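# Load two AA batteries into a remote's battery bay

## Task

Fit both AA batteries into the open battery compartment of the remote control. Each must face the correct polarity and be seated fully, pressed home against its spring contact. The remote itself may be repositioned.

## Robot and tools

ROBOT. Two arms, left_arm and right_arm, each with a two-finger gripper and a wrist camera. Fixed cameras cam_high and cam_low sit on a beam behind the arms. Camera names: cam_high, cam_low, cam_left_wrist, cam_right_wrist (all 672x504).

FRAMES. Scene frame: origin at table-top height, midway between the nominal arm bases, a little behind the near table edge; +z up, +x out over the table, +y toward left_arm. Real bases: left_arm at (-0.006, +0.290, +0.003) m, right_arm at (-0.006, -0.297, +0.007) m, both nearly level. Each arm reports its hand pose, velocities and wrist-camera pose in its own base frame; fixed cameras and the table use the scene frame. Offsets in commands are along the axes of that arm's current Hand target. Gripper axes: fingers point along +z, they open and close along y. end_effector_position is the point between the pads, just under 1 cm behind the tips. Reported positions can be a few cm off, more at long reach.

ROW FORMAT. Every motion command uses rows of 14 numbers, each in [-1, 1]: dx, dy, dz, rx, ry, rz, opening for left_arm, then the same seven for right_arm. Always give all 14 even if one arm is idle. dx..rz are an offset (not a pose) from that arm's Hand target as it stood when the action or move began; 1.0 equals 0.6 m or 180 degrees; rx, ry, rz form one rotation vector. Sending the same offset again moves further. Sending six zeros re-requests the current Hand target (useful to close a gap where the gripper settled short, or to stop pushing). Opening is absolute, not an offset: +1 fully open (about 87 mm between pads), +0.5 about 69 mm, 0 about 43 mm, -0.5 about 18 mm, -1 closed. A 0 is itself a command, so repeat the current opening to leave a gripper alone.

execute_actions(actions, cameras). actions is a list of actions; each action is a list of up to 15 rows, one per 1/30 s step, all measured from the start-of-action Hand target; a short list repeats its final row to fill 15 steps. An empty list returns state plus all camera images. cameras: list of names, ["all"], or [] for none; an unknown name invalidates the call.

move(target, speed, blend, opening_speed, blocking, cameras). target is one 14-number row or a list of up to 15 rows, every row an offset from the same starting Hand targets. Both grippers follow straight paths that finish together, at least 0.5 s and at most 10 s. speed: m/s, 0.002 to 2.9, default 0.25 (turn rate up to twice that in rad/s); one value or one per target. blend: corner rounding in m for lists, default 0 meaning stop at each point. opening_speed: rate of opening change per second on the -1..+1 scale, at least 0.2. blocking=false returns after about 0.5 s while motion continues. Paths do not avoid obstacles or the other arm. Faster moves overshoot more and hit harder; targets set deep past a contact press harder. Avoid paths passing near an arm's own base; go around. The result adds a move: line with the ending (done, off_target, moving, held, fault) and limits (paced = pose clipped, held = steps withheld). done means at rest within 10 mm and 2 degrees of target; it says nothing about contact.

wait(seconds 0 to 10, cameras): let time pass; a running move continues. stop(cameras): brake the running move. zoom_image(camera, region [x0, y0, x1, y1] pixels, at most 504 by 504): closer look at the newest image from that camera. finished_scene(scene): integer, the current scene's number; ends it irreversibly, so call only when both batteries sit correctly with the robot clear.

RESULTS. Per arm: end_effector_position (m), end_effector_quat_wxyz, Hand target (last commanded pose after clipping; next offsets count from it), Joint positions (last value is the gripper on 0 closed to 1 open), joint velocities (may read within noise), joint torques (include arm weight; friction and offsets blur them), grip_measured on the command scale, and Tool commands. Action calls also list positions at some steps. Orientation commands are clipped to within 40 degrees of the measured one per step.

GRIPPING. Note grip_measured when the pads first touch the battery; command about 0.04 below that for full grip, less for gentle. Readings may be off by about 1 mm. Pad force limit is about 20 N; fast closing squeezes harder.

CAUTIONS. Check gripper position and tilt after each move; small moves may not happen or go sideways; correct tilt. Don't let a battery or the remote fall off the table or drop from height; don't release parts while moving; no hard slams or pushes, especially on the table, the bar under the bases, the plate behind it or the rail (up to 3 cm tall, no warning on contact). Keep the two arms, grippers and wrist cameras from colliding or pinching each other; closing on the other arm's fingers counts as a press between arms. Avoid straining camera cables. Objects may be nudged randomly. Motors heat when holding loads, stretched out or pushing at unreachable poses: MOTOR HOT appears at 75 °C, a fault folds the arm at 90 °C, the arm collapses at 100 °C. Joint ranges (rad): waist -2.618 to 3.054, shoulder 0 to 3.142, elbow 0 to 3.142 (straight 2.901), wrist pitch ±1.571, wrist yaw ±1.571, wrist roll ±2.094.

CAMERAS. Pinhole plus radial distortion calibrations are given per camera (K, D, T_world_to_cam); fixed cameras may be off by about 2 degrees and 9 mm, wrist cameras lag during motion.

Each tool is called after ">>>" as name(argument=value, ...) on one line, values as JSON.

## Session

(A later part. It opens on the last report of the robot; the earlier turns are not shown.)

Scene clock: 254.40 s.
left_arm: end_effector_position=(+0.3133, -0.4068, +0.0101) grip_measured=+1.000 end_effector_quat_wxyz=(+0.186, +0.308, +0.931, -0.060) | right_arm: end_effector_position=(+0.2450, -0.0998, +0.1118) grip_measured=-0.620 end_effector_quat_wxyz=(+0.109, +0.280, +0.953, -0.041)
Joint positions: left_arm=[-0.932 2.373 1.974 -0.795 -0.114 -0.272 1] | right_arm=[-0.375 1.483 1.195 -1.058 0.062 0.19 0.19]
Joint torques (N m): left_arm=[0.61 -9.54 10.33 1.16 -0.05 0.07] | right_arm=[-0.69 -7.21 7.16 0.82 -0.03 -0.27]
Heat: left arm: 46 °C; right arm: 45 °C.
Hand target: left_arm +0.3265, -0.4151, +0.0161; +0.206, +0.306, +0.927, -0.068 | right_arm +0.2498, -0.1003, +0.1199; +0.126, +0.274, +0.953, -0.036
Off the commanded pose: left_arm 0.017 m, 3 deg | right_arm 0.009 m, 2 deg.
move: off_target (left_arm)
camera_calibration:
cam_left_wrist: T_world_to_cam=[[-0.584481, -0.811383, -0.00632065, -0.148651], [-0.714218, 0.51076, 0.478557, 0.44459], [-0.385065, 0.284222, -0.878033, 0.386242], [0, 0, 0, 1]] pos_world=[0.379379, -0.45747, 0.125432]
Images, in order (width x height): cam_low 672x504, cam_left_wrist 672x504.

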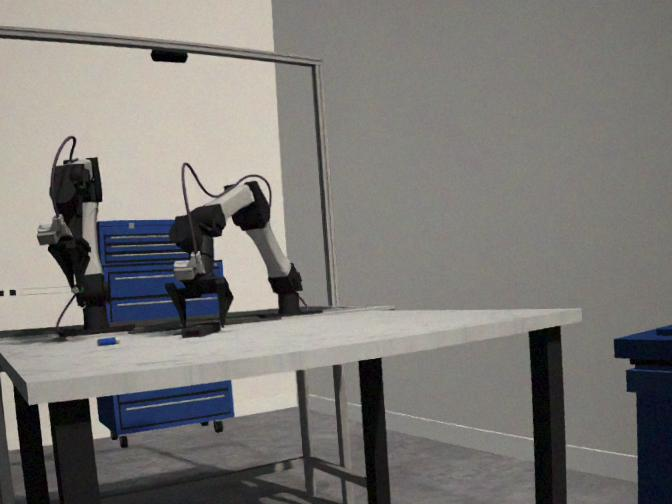

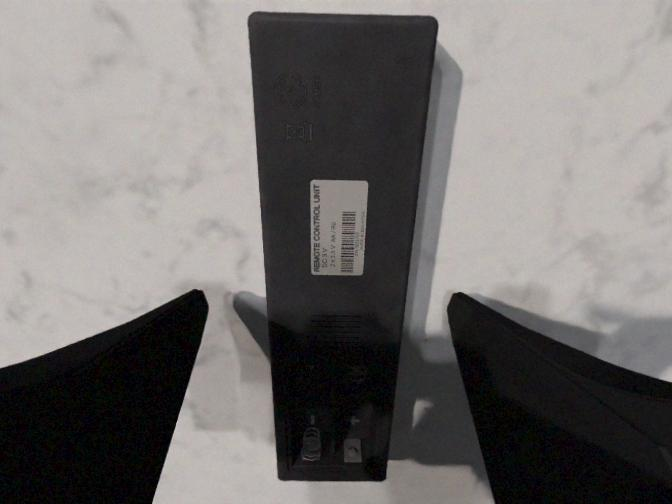

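>>> move(target=[0,0,0.023,0,0,0,1, 0,0,0,0,0,0,-0.68], speed=0.06, cameras=["cam_low","cam_left_wrist"])

>>> zoom_image(camera="cam_low", region=[140, 260, 270, 350])

Scene clock: 258.30 s.
left_arm: end_effector_position=(+0.3165, -0.4110, -0.0002) grip_measured=+1.000 end_effector_quat_wxyz=(+0.187, +0.309, +0.931, -0.060) | right_arm: end_effector_position=(+0.2450, -0.0998, +0.1118) grip_measured=-0.620 end_effector_quat_wxyz=(+0.109, +0.280, +0.953, -0.041)
Joint positions: left_arm=[-0.932 2.403 1.985 -0.773 -0.114 -0.27 1] | right_arm=[-0.375 1.483 1.195 -1.058 0.062 0.19 0.19]
Joint torques (N m): left_arm=[0.87 -9.1 10.51 1.19 -0.04 0.09] | right_arm=[-0.68 -7.32 7.15 0.83 -0.02 -0.17]
Heat: left arm: 47 °C; right arm: 46 °C.
Hand target: left_arm +0.3312, -0.4186, +0.0035; +0.206, +0.306, +0.927, -0.068 | right_arm +0.2498, -0.1003, +0.1199; +0.126, +0.274, +0.953, -0.036
Off the commanded pose: left_arm 0.017 m, 2 deg | right_arm 0.009 m, 2 deg.
move: off_target (left_arm)
camera_calibration:
cam_left_wrist: T_world_to_cam=[[-0.585893, -0.810366, -0.00612656, -0.149356], [-0.71441, 0.512918, 0.475955, 0.454917], [-0.382555, 0.283236, -0.879448, 0.37849], [0, 0, 0, 1]] pos_world=[0.382284, -0.46157, 0.115427]
Images, in order (width x height): cam_low 672x504, cam_left_wrist 672x504.

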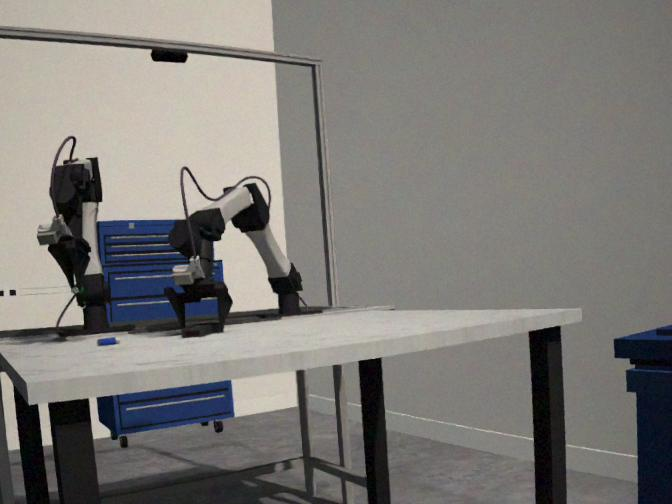

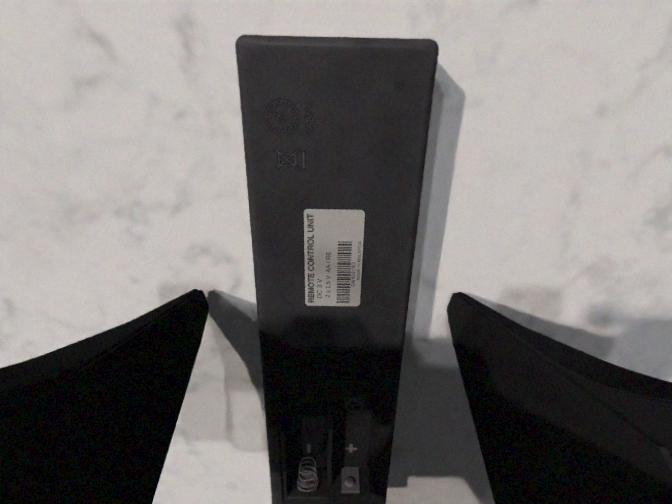

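Scaled by 3.877 from the camera's 672x504 image, which has a finer 960x720 frame.

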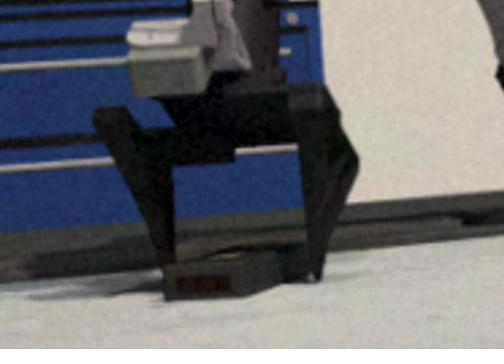

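>>> move(target=[0,0,0,0,0,0,0.0, 0,0,0,0,0,0,-0.68], speed=0.06, opening_speed=0.5, cameras=["cam_low","cam_left_wrist"])

Scene clock: 264.03 s.
left_arm: end_effector_position=(+0.3167, -0.4113, -0.0001) grip_measured=+0.086 end_effector_quat_wxyz=(+0.188, +0.309, +0.931, -0.061) | right_arm: end_effector_position=(+0.2450, -0.0998, +0.1118) grip_measured=-0.620 end_effector_quat_wxyz=(+0.109, +0.280, +0.953, -0.041)
Joint positions: left_arm=[-0.932 2.403 1.985 -0.771 -0.114 -0.269 0.543] | right_arm=[-0.375 1.483 1.195 -1.058 0.062 0.19 0.19]
Joint torques (N m): left_arm=[0.9 -9.17 10.56 1.18 -0.04 0.08] | right_arm=[-0.36 -6.97 7.1 0.89 -0.04 -0.17]
Heat: left arm: 48 °C; right arm: 46 °C.
Hand target: left_arm +0.3312, -0.4186, +0.0035; +0.206, +0.306, +0.927, -0.068 | right_arm +0.2498, -0.1003, +0.1199; +0.126, +0.274, +0.953, -0.036
Off the commanded pose: left_arm 0.017 m, 2 deg | right_arm 0.009 m, 2 deg.
move: off_target (left_arm)
camera_calibration:
cam_left_wrist: T_world_to_cam=[[-0.586171, -0.810167, -0.00577951, -0.149219], [-0.714714, 0.513723, 0.474629, 0.455589], [-0.381559, 0.282344, -0.880167, 0.378022], [0, 0, 0, 1]] pos_world=[0.382386, -0.461671, 0.115624]
Images, in order (width x height): cam_low 672x504, cam_left_wrist 672x504.

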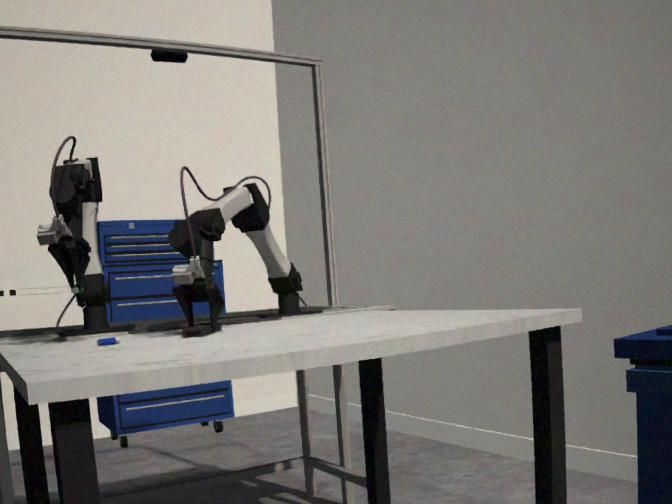

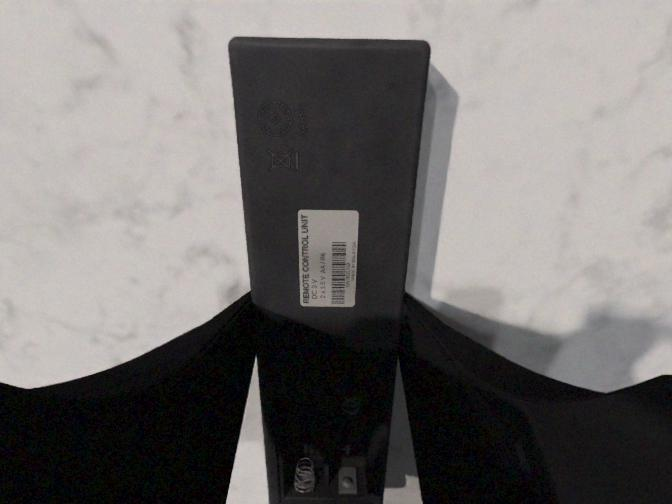

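>>> move(target=[[-0.0056,0,-0.0121,0,0,0,0.0, 0,0,0,0,0,0,-0.68],[-0.047,0.0163,0.0072,-0.1091,0,-0.2341,0.0, 0,0,0,0,0,0,-0.68]], speed=[0.05,0.15], cameras=["all"])

Scene clock: 280.20 s.
left_arm: end_effector_position=(+0.3518, -0.4241, +0.0088) grip_measured=+0.086 end_effector_quat_wxyz=(+0.212, -0.074, +0.974, +0.009) | right_arm: end_effector_position=(+0.2450, -0.0998, +0.1118) grip_measured=-0.620 end_effector_quat_wxyz=(+0.109, +0.280, +0.953, -0.041)
Joint positions: left_arm=[-0.932 2.822 2.828 -1.353 -0.367 -1.042 0.543] | right_arm=[-0.375 1.483 1.195 -1.058 0.062 0.19 0.19]
Joint torques (N m): left_arm=[0.17 -10.51 10.09 0.73 -0.36 -0.17] | right_arm=[-0.61 -7.23 7.09 0.8 -0.03 -0.2]
Heat: left arm: 50 °C; right arm: 46 °C.
Hand target: left_arm +0.3591, -0.4271, +0.0116; +0.216, -0.085, +0.973, +0.018 | right_arm +0.2498, -0.1003, +0.1199; +0.126, +0.274, +0.953, -0.036
Off the commanded pose: left_arm 0.008 m, 2 deg | right_arm 0.009 m, 2 deg.
elbow stopped short (left arm): the move would have taken joint 3 (elbow) straighter than the controller allows.
move: done
camera_calibration:
cam_left_wrist: T_world_to_cam=[[0.161445, -0.98681, 0.0119263, -0.477135], [-0.88303, -0.139049, 0.448245, 0.265564], [-0.440674, -0.0828982, -0.893831, 0.268857], [0, 0, 0, 1]] pos_world=[0.43001, -0.411628, 0.126966]
cam_right_wrist: T_world_to_cam=[[-0.529092, -0.848528, 0.00793354, 0.0402013], [-0.685486, 0.432902, 0.58541, 0.168102], [-0.500171, 0.304297, -0.810698, 0.38917], [0, 0, 0, 1]] pos_world=[0.331153, -0.157083, 0.216772]

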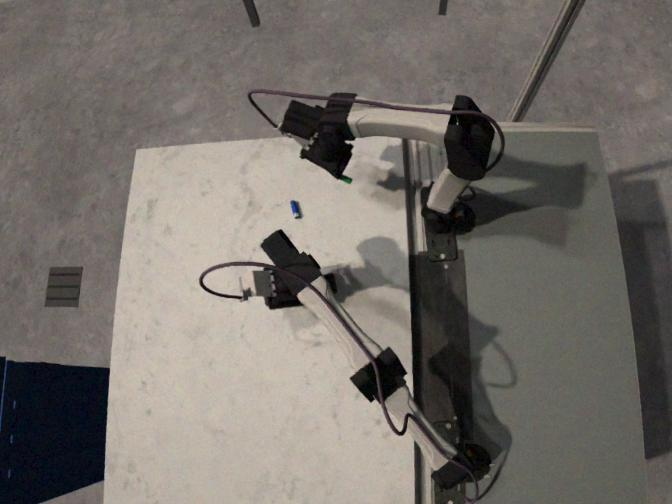

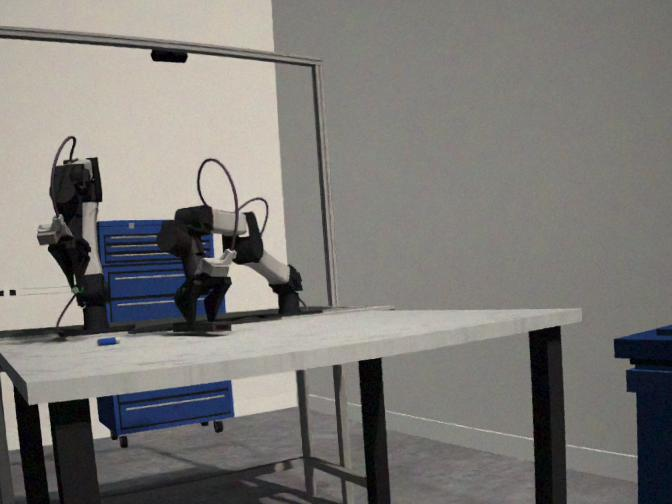

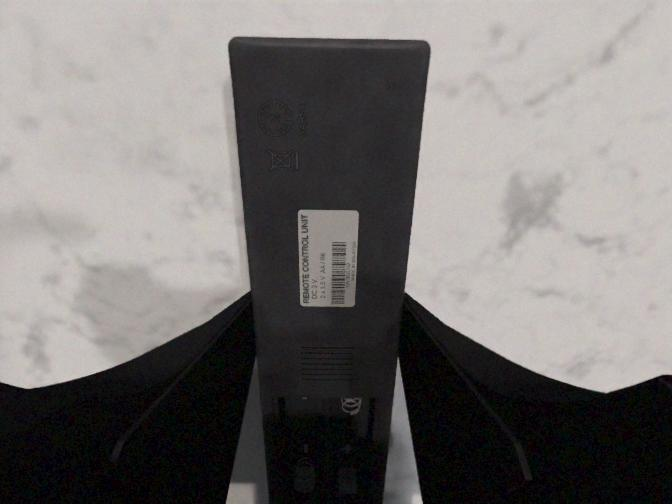

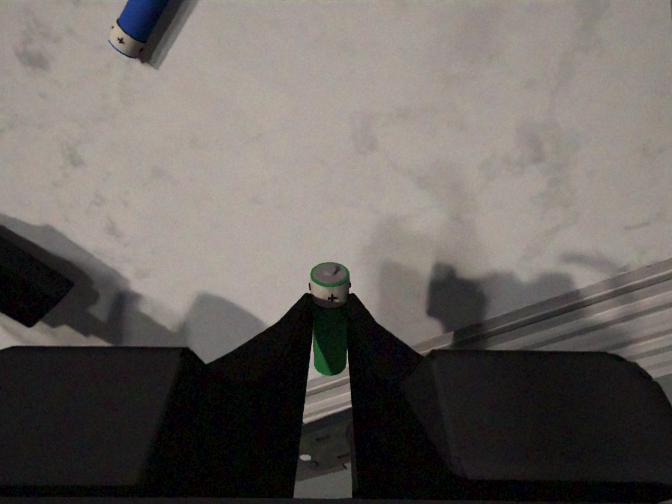

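>>> move(target=[0.007,0,0.0151,0,0,0,0.0, 0,0,0,0,0,0,-0.68], speed=0.04, cameras=["cam_low","cam_left_wrist"])

>>> zoom_image(camera="cam_low", region=[140, 260, 270, 350])

Scene clock: 284.40 s.
left_arm: end_effector_position=(+0.3511, -0.4230, +0.0011) grip_measured=+0.086 end_effector_quat_wxyz=(+0.208, -0.074, +0.975, +0.014) | right_arm: end_effector_position=(+0.2450, -0.0998, +0.1118) grip_measured=-0.620 end_effector_quat_wxyz=(+0.109, +0.280, +0.953, -0.041)
Joint positions: left_arm=[-0.932 2.838 2.831 -1.355 -0.368 -1.045 0.543] | right_arm=[-0.375 1.483 1.195 -1.058 0.062 0.19 0.19]
Joint torques (N m): left_arm=[0.13 -10.28 9.81 0.79 -0.35 -0.18] | right_arm=[-0.7 -7.17 7.12 0.88 -0.07 -0.2]
Heat: left arm: 50 °C; right arm: 46 °C.
Hand target: left_arm +0.3591, -0.4270, +0.0015; +0.216, -0.085, +0.973, +0.018 | right_arm +0.2498, -0.1003, +0.1199; +0.126, +0.274, +0.953, -0.036
Off the commanded pose: left_arm 0.009 m, 2 deg | right_arm 0.009 m, 2 deg.
elbow stopped short (left arm): the move would have taken joint 3 (elbow) straighter than the controller allows.
move: done
camera_calibration:
cam_left_wrist: T_world_to_cam=[[0.164411, -0.986392, 0.000231812, -0.476677], [-0.879138, -0.146427, 0.453514, 0.264078], [-0.447309, -0.0747663, -0.891249, 0.267528], [0, 0, 0, 1]] pos_world=[0.4302, -0.41152, 0.118782]
Images, in order (width x height): cam_low 672x504, cam_left_wrist 672x504.

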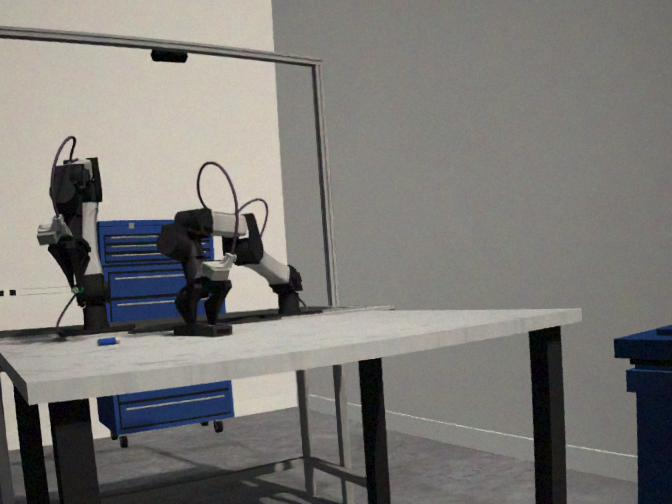

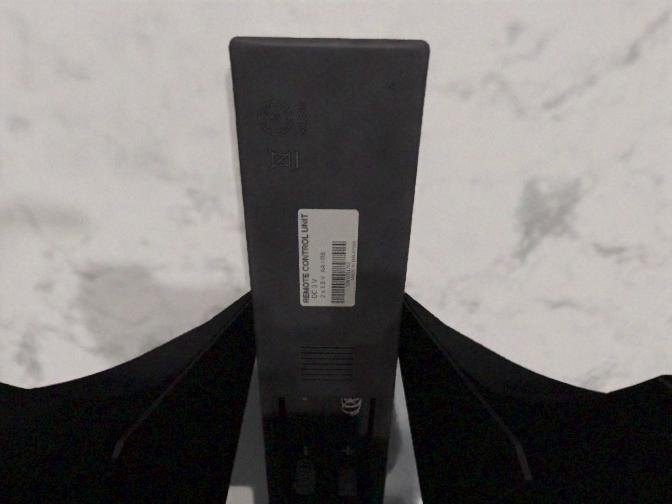

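Scaled by 3.877 from the camera's 672x504 image, which has a finer 960x720 frame.

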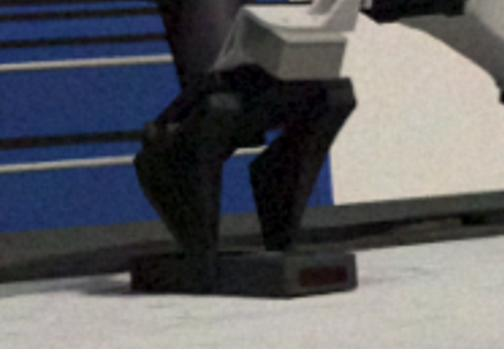

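>>> move(target=[0.0028,0,0.006,0,0,0,0.0, 0,0,0,0,0,0,-0.68], speed=0.03)

>>> move(target=[0,0,0,0,0,0,0.6, 0,0,0,0,0,0,-0.68], speed=0.03, opening_speed=0.3, cameras=["cam_low","cam_left_wrist"])

Scene clock: 287.63 s.
left_arm: end_effector_position=(+0.3511, -0.4230, +0.0005) grip_measured=+0.086 end_effector_quat_wxyz=(+0.208, -0.075, +0.975, +0.015) | right_arm: end_effector_position=(+0.2450, -0.0998, +0.1118) grip_measured=-0.620 end_effector_quat_wxyz=(+0.109, +0.280, +0.953, -0.041)
Joint positions: left_arm=[-0.932 2.84 2.832 -1.355 -0.368 -1.046 0.543] | right_arm=[-0.375 1.483 1.195 -1.058 0.062 0.19 0.19]
Joint torques (N m): left_arm=[0.17 -9.83 9.68 0.83 -0.36 -0.18] | right_arm=[-0.64 -7.23 7.12 0.81 -0.1 -0.24]
Heat: left arm: 50 °C; right arm: 46 °C.
Hand target: left_arm +0.3590, -0.4270, -0.0025; +0.216, -0.085, +0.973, +0.019 | right_arm +0.2498, -0.1003, +0.1199; +0.126, +0.274, +0.953, -0.036
Off the commanded pose: left_arm 0.009 m, 2 deg | right_arm 0.009 m, 2 deg.
elbow stopped short (left arm): the move would have taken joint 3 (elbow) straighter than the controller allows.
move: done

Scene clock: 289.83 s.
left_arm: end_effector_position=(+0.3523, -0.4235, -0.0001) grip_measured=+0.600 end_effector_quat_wxyz=(+0.211, -0.077, +0.974, +0.014) | right_arm: end_effector_position=(+0.2450, -0.0998, +0.1118) grip_measured=-0.620 end_effector_quat_wxyz=(+0.109, +0.280, +0.953, -0.041)
Joint positions: left_arm=[-0.932 2.842 2.833 -1.351 -0.372 -1.049 0.8] | right_arm=[-0.375 1.483 1.195 -1.058 0.062 0.19 0.19]
Joint torques (N m): left_arm=[0.18 -10.02 9.59 0.79 -0.32 -0.15] | right_arm=[-0.69 -7.08 7.06 0.81 -0.05 -0.19]
Heat: left arm: 50 °C; right arm: 46 °C.
Hand target: left_arm +0.3591, -0.4271, -0.0023; +0.216, -0.085, +0.973, +0.018 | right_arm +0.2498, -0.1003, +0.1199; +0.126, +0.274, +0.953, -0.036
Off the commanded pose: left_arm 0.008 m, 1 deg | right_arm 0.009 m, 2 deg.
elbow stopped short (left arm): the move would have taken joint 3 (elbow) straighter than the controller allows.
move: done
camera_calibration:
cam_left_wrist: T_world_to_cam=[[0.168659, -0.985672, 0.00196384, -0.478506], [-0.880726, -0.149807, 0.44931, 0.264677], [-0.442579, -0.0775099, -0.893374, 0.264117], [0, 0, 0, 1]] pos_world=[0.430705, -0.411528, 0.117973]
Images, in order (width x height): cam_low 672x504, cam_left_wrist 672x504.

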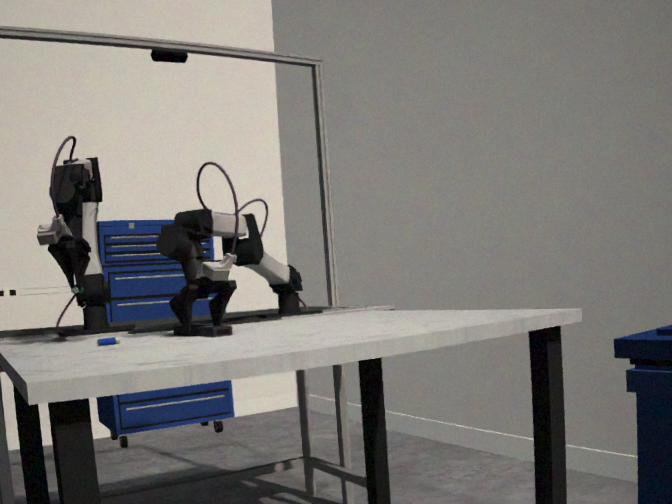

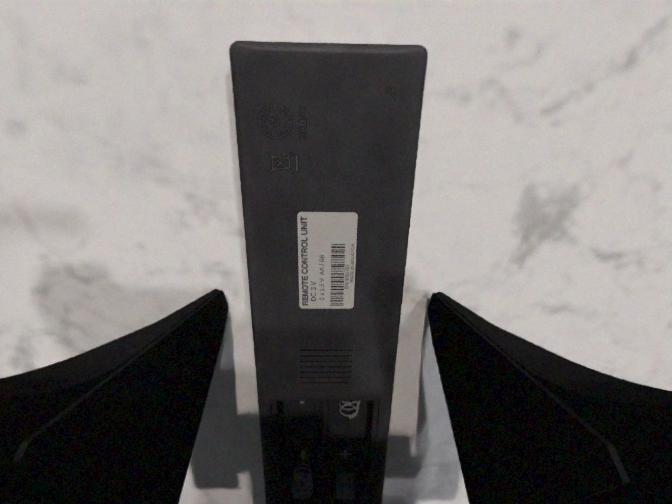

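>>> move(target=[[0,0,-0.2,0,0,0,1, 0,0,0,0,0,0,-0.68],[-0.1237,0.6417,-0.3138,0.1018,-0.1355,0.1335,1, 0.2133,0.2753,-0.0572,-0.1069,-0.16,-0.1851,-0.68]], speed=[0.12,0.25], blend=[0.03,0], cameras=["all"])

Scene clock: 308.10 s.
left_arm: end_effector_position=(+0.2789, -0.0503, +0.2017) grip_measured=+1.000 end_effector_quat_wxyz=(+0.418, +0.152, +0.893, -0.072) | right_arm: end_effector_position=(+0.2206, +0.1067, +0.1170) grip_measured=-0.620 end_effector_quat_wxyz=(+0.370, -0.058, +0.927, +0.016)
Joint positions: left_arm=[-0.08 0.995 0.992 -0.709 0.198 0.167 1] | right_arm=[0.644 0.94 0.715 -0.663 0.36 0.39 0.19]
Joint torques (N m): left_arm=[0.58 -0.79 7.13 1.58 0.29 0.1] | right_arm=[0.43 -2.1 6.04 1.62 0.38 0.23]
Heat: left arm: 51 °C; right arm: 46 °C.
Hand target: left_arm +0.2801, -0.0498, +0.1992; +0.416, +0.157, +0.893, -0.073 | right_arm +0.2251, +0.1101, +0.1200; +0.382, -0.048, +0.923, +0.021
Off the commanded pose: left_arm 0.003 m, 1 deg | right_arm 0.006 m, 2 deg.
elbow stopped short (left arm): the move would have taken joint 3 (elbow) straighter than the controller allows.
move: done
camera_calibration:
cam_left_wrist: T_world_to_cam=[[-0.319567, -0.947553, 0.00452445, 0.0388934], [-0.947427, 0.319598, 0.0154455, 0.295095], [-0.0160814, 0.000649283, -0.99987, 0.347265], [0, 0, 0, 1]] pos_world=[0.297595, -0.0576838, 0.342486]
cam_right_wrist: T_world_to_cam=[[0.137928, -0.990358, 0.0129594, 0.0698458], [-0.985705, -0.135978, 0.099477, 0.242742], [-0.0967556, -0.0264947, -0.994955, 0.286174], [0, 0, 0, 1]] pos_world=[0.257327, 0.109762, 0.259678]

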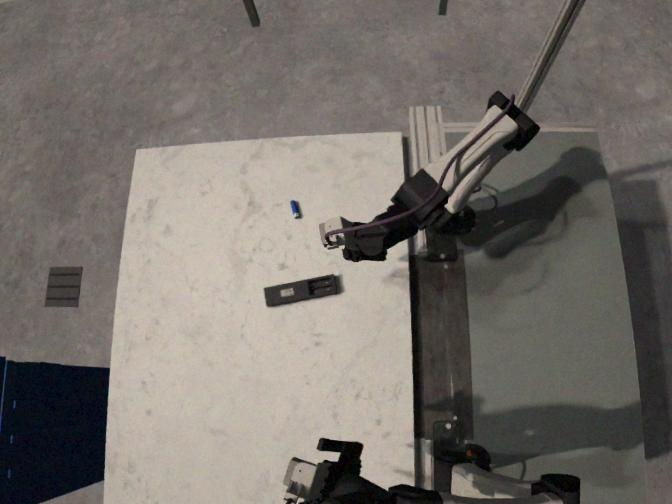

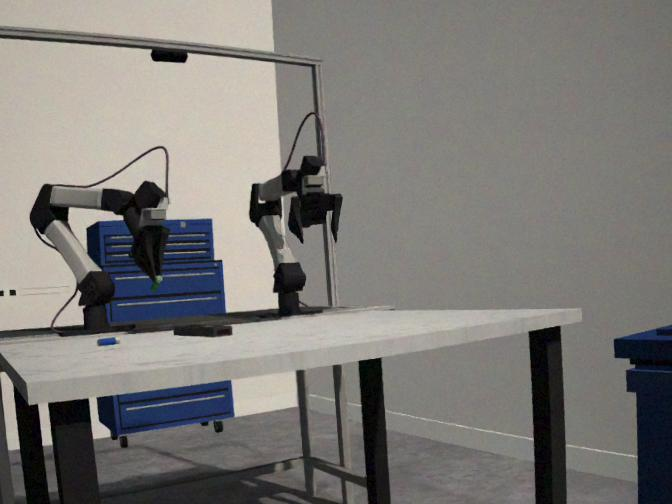

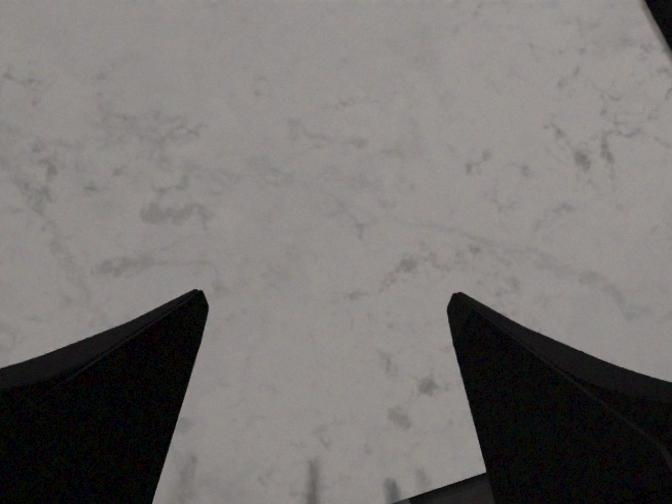

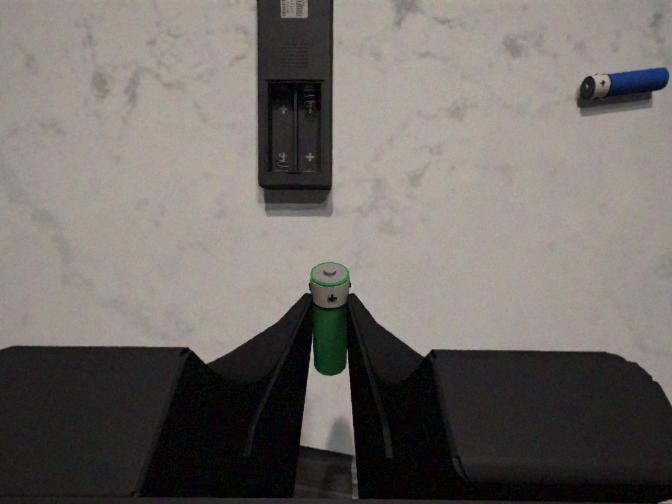

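>>> zoom_image(camera="cam_right_wrist", region=[240, 60, 360, 200])

>>> zoom_image(camera="cam_low", region=[100, 180, 270, 360])

Scaled by 3.600 from the camera's 672x504 image, which has a finer 960x720 frame.

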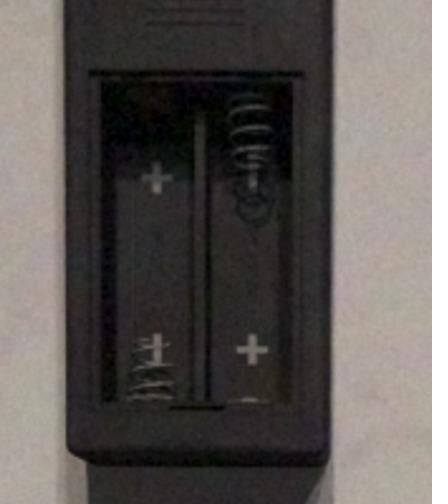

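Scaled by 2.800 from the camera's 672x504 image, which has a finer 960x720 frame.

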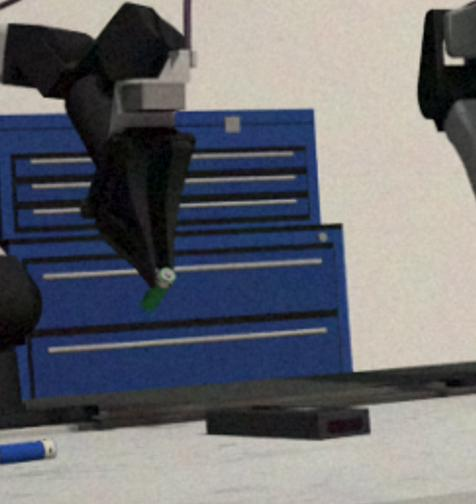

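>>> move(target=[0,0,0,0,0,0,1, -0.0803,0.0565,0.184,0,0,0,-0.68], speed=0.15, cameras=["cam_low","cam_left_wrist","cam_right_wrist"])

>>> zoom_image(camera="cam_right_wrist", region=[240, 200, 400, 400])

>>> zoom_image(camera="cam_low", region=[130, 240, 270, 350])

Scene clock: 386.37 s.
left_arm: end_effector_position=(+0.2789, -0.0503, +0.2017) grip_measured=+1.000 end_effector_quat_wxyz=(+0.418, +0.153, +0.893, -0.072) | right_arm: end_effector_position=(+0.3192, +0.1487, +0.0647) grip_measured=-0.620 end_effector_quat_wxyz=(+0.364, -0.048, +0.930, +0.008)
Joint positions: left_arm=[-0.08 0.995 0.992 -0.709 0.199 0.167 1] | right_arm=[0.556 1.465 0.832 -0.253 0.32 0.338 0.19]
Joint torques (N m): left_arm=[0.58 -0.77 7.15 1.57 0.28 0.09] | right_arm=[-1.07 -5.09 8.5 1.7 0 -0.25]
Heat: left arm: 47 °C; right arm: 44 °C.
Hand target: left_arm +0.2801, -0.0497, +0.1992; +0.416, +0.157, +0.893, -0.073 | right_arm +0.3330, +0.1556, +0.0761; +0.382, -0.048, +0.923, +0.021
Off the commanded pose: left_arm 0.003 m, 1 deg | right_arm 0.019 m, 3 deg.
move: off_target (right_arm)
camera_calibration:
cam_left_wrist: T_world_to_cam=[[-0.320076, -0.947381, 0.00452736, 0.0390544], [-0.947255, 0.320108, 0.0154408, 0.295075], [-0.0160776, 0.000653682, -0.999871, 0.347264], [0, 0, 0, 1]] pos_world=[0.297595, -0.0576835, 0.342486]
cam_right_wrist: T_world_to_cam=[[0.114102, -0.993262, 0.0202984, 0.106103], [-0.987309, -0.111099, 0.113477, 0.346717], [-0.110457, -0.0329888, -0.993333, 0.250039], [0, 0, 0, 1]] pos_world=[0.357829, 0.152157, 0.206874]
Images, in order (width x height): cam_low 672x504, cam_left_wrist 672x504, cam_right_wrist 672x504.

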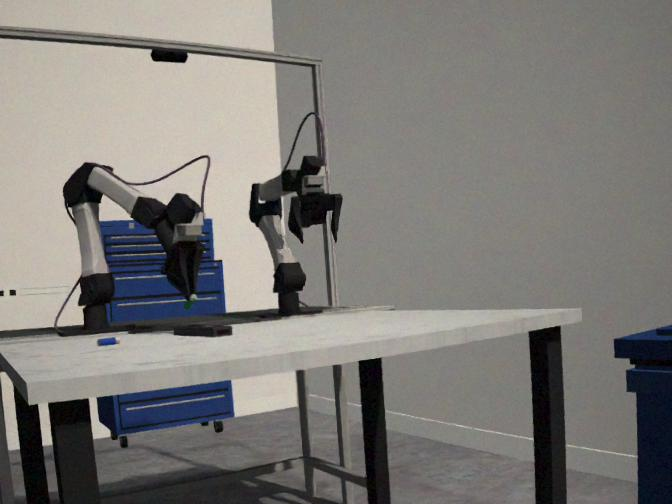

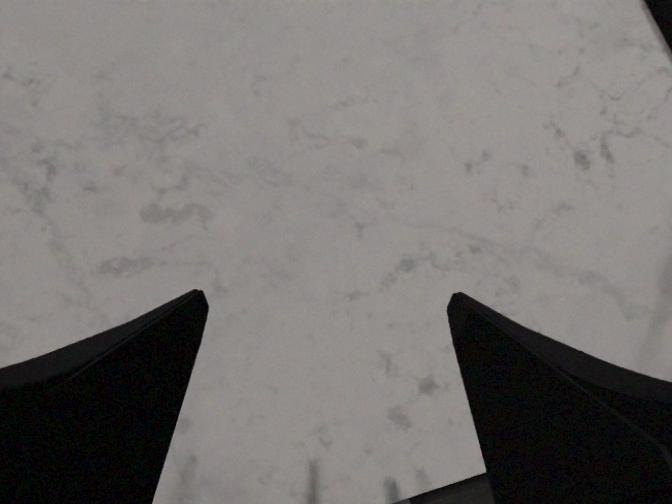

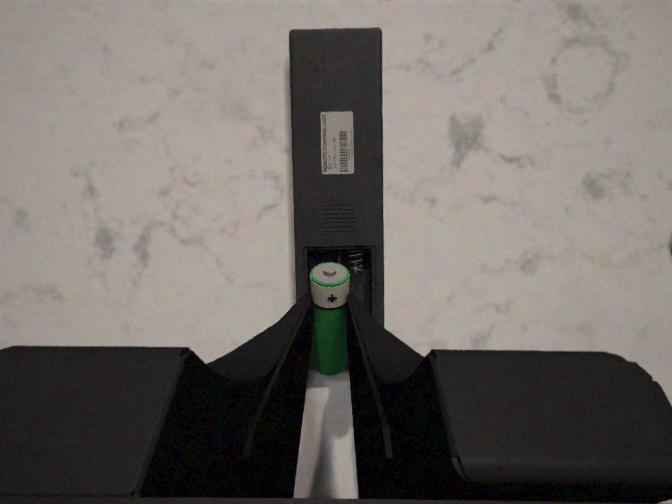

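Scaled by 2.520 from the camera's 672x504 image, which has a finer 960x720 frame.

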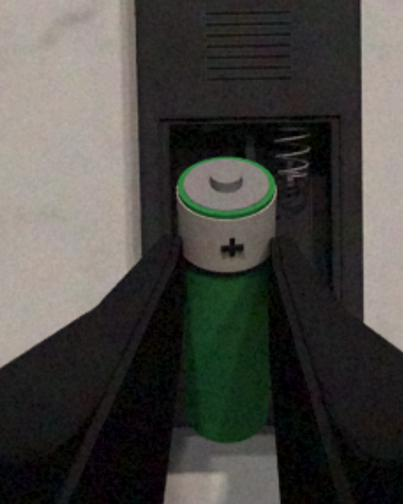

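Scaled by 3.600 from the camera's 672x504 image, which has a finer 960x720 frame.

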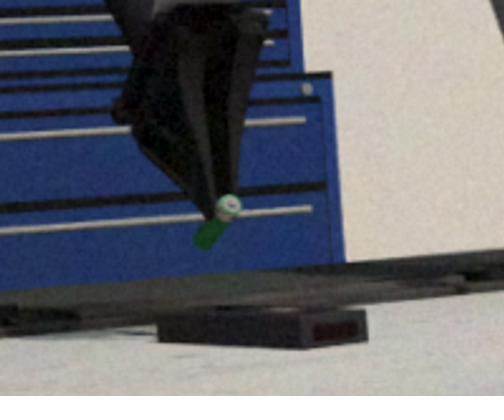

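>>> move(target=[0,0,0,0,0,0,1, 0.0107,0.0063,0.0363,-0.0057,0,-0.006,-0.68], speed=0.08, cameras=["cam_low","cam_right_wrist"])

>>> zoom_image(camera="cam_right_wrist", region=[240, 220, 420, 400])

>>> zoom_image(camera="cam_low", region=[150, 270, 260, 350])

Scene clock: 410.57 s.
left_arm: end_effector_position=(+0.2789, -0.0503, +0.2017) grip_measured=+1.000 end_effector_quat_wxyz=(+0.418, +0.153, +0.893, -0.072) | right_arm: end_effector_position=(+0.3342, +0.1568, +0.0502) grip_measured=-0.620 end_effector_quat_wxyz=(+0.369, -0.059, +0.927, +0.016)
Joint positions: left_arm=[-0.08 0.995 0.992 -0.709 0.199 0.167 1] | right_arm=[0.544 1.544 0.832 -0.151 0.295 0.308 0.19]
Joint torques (N m): left_arm=[0.55 -0.76 7.15 1.57 0.28 0.08] | right_arm=[-1.13 -5.78 6.94 1.69 0.09 -0.15]
Heat: left arm: 46 °C; right arm: 45 °C.
Hand target: left_arm +0.2801, -0.0497, +0.1992; +0.416, +0.157, +0.893, -0.073 | right_arm +0.3434, +0.1606, +0.0561; +0.382, -0.061, +0.922, +0.025
Off the commanded pose: left_arm 0.003 m, 1 deg | right_arm 0.012 m, 2 deg.
move: off_target (right_arm)
camera_calibration:
cam_right_wrist: T_world_to_cam=[[0.139622, -0.990114, 0.0134055, 0.104078], [-0.985338, -0.137582, 0.100895, 0.36825], [-0.0980536, -0.0272962, -0.994807, 0.232635], [0, 0, 0, 1]] pos_world=[0.37113, 0.160064, 0.192877]
Images, in order (width x height): cam_low 672x504, cam_right_wrist 672x504.

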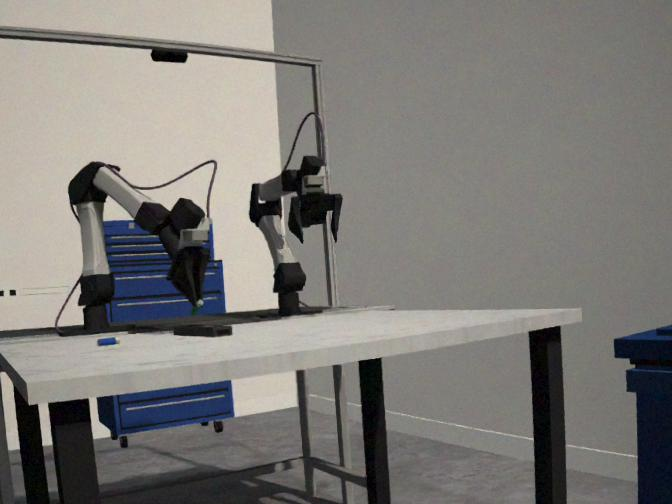

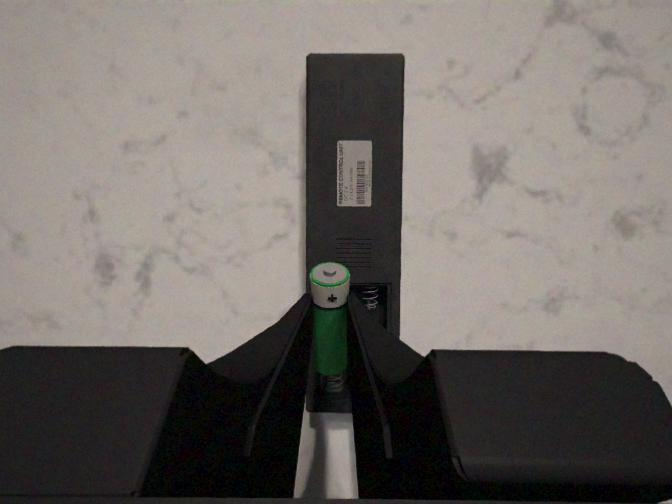

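Scaled by 2.800 from the camera's 672x504 image, which has a finer 960x720 frame.

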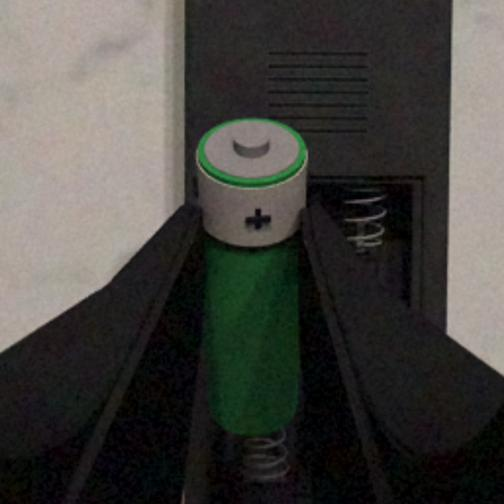

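Scaled by 4.582 from the camera's 672x504 image, which has a finer 960x720 frame.

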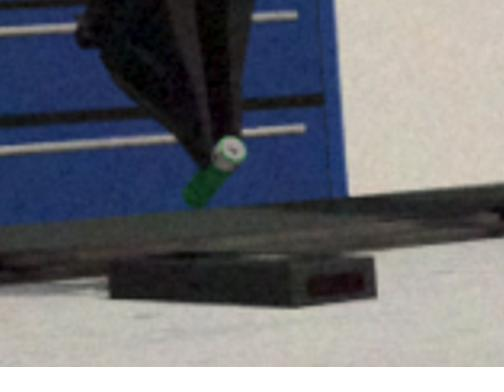

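>>> move(target=[0,0,0,0,0,0,1, 0.0212,-0.0045,0.0025,0,0,0,-0.68], speed=0.06, cameras=["cam_low","cam_right_wrist"])

>>> zoom_image(camera="cam_right_wrist", region=[240, 220, 420, 420])

>>> zoom_image(camera="cam_low", region=[150, 270, 260, 350])

Scene clock: 423.07 s.
left_arm: end_effector_position=(+0.2789, -0.0503, +0.2017) grip_measured=+1.000 end_effector_quat_wxyz=(+0.418, +0.153, +0.893, -0.072) | right_arm: end_effector_position=(+0.3298, +0.1543, +0.0406) grip_measured=-0.620 end_effector_quat_wxyz=(+0.369, -0.059, +0.927, +0.016)
Joint positions: left_arm=[-0.08 0.995 0.992 -0.709 0.199 0.167 1] | right_arm=[0.544 1.544 0.788 -0.107 0.295 0.308 0.19]
Joint torques (N m): left_arm=[0.55 -0.75 7.13 1.56 0.28 0.09] | right_arm=[-0.79 -6.72 5.93 1.68 0.07 -0.11]
Heat: left arm: 46 °C; right arm: 45 °C.
Hand target: left_arm +0.2801, -0.0497, +0.1992; +0.416, +0.157, +0.893, -0.073 | right_arm +0.3359, +0.1569, +0.0460; +0.382, -0.061, +0.922, +0.025
Off the commanded pose: left_arm 0.003 m, 1 deg | right_arm 0.009 m, 2 deg.
move: done
camera_calibration:
cam_right_wrist: T_world_to_cam=[[0.139876, -0.990084, 0.0130088, 0.102221], [-0.985323, -0.137881, 0.100637, 0.364614], [-0.0978456, -0.0268946, -0.994838, 0.222449], [0, 0, 0, 1]] pos_world=[0.36673, 0.157464, 0.183277]
Images, in order (width x height): cam_low 672x504, cam_right_wrist 672x504.

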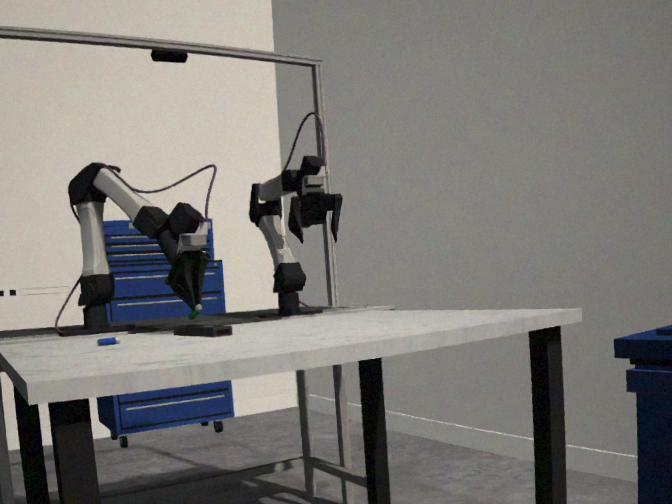

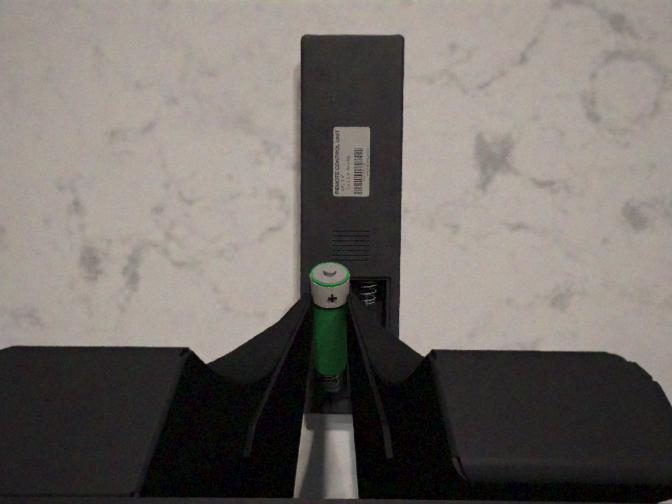

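Scaled by 2.520 from the camera's 672x504 image, which has a finer 960x720 frame.

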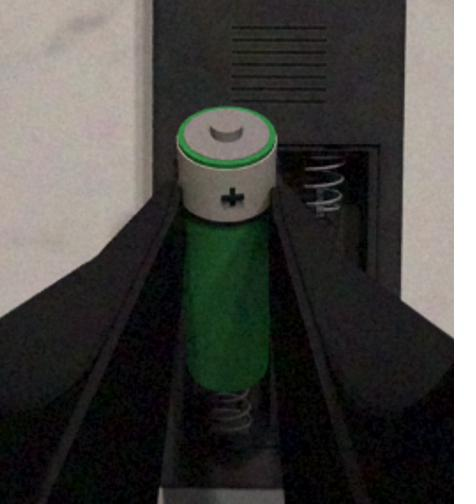

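Scaled by 4.582 from the camera's 672x504 image, which has a finer 960x720 frame.

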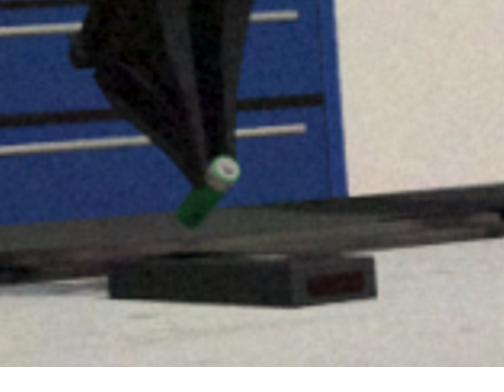

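>>> move(target=[0,0,0,0,0,0,1, 0.027,-0.001,0.02,0,0,0,-0.68], speed=0.05, cameras=["cam_low","cam_right_wrist"])

>>> zoom_image(camera="cam_right_wrist", region=[240, 220, 420, 420])

>>> zoom_image(camera="cam_low", region=[150, 270, 260, 350])

Scene clock: 430.10 s.
left_arm: end_effector_position=(+0.2789, -0.0503, +0.2017) grip_measured=+1.000 end_effector_quat_wxyz=(+0.418, +0.153, +0.893, -0.072) | right_arm: end_effector_position=(+0.3276, +0.1529, +0.0237) grip_measured=-0.620 end_effector_quat_wxyz=(+0.373, -0.058, +0.926, +0.018)
Joint positions: left_arm=[-0.08 0.995 0.992 -0.709 0.199 0.167 1] | right_arm=[0.544 1.571 0.73 -0.014 0.295 0.308 0.19]
Joint torques (N m): left_arm=[0.54 -0.72 7.15 1.56 0.28 0.09] | right_arm=[-0.77 -5.87 5.75 1.71 0.17 -0.07]
Heat: left arm: 46 °C; right arm: 45 °C.
Hand target: left_arm +0.2801, -0.0497, +0.1992; +0.416, +0.157, +0.893, -0.073 | right_arm +0.3329, +0.1559, +0.0260; +0.381, -0.061, +0.922, +0.025
Off the commanded pose: left_arm 0.003 m, 1 deg | right_arm 0.007 m, 1 deg.
move: done
camera_calibration:
cam_right_wrist: T_world_to_cam=[[0.139778, -0.990135, 0.00973099, 0.101505], [-0.986015, -0.138282, 0.0930154, 0.36434], [-0.0907522, -0.0225964, -0.995617, 0.202343], [0, 0, 0, 1]] pos_world=[0.36342, 0.155458, 0.16658]
Images, in order (width x height): cam_low 672x504, cam_right_wrist 672x504.

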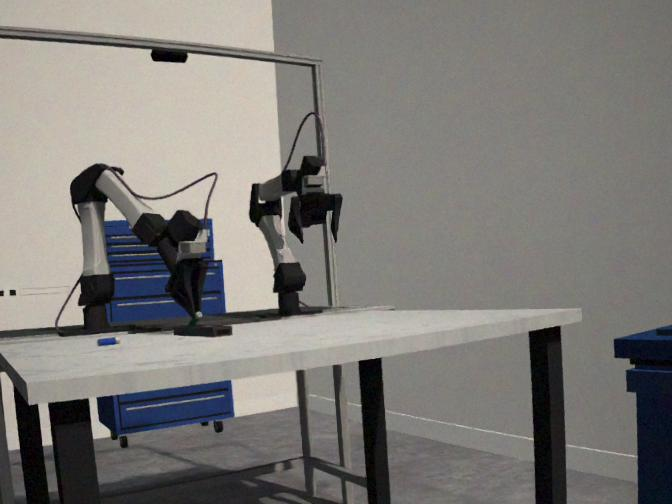

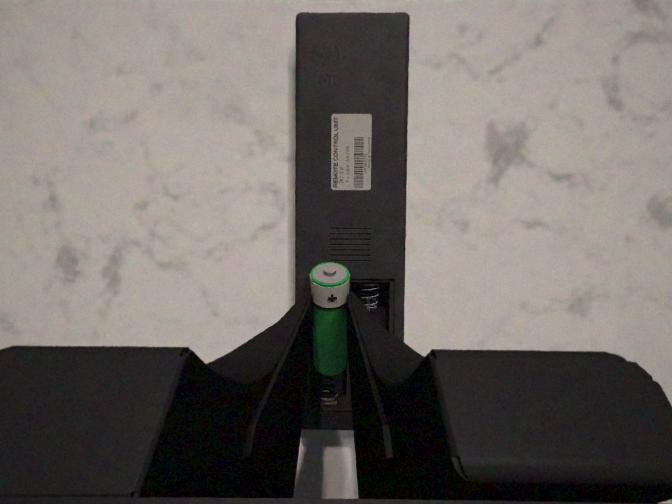

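Scaled by 2.520 from the camera's 672x504 image, which has a finer 960x720 frame.

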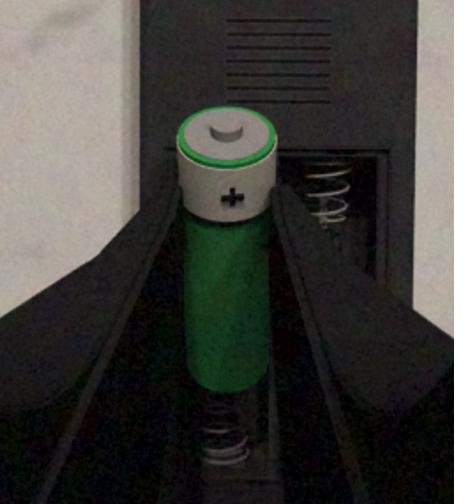

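Scaled by 4.582 from the camera's 672x504 image, which has a finer 960x720 frame.

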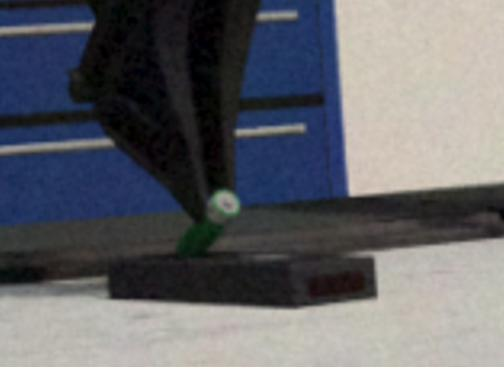

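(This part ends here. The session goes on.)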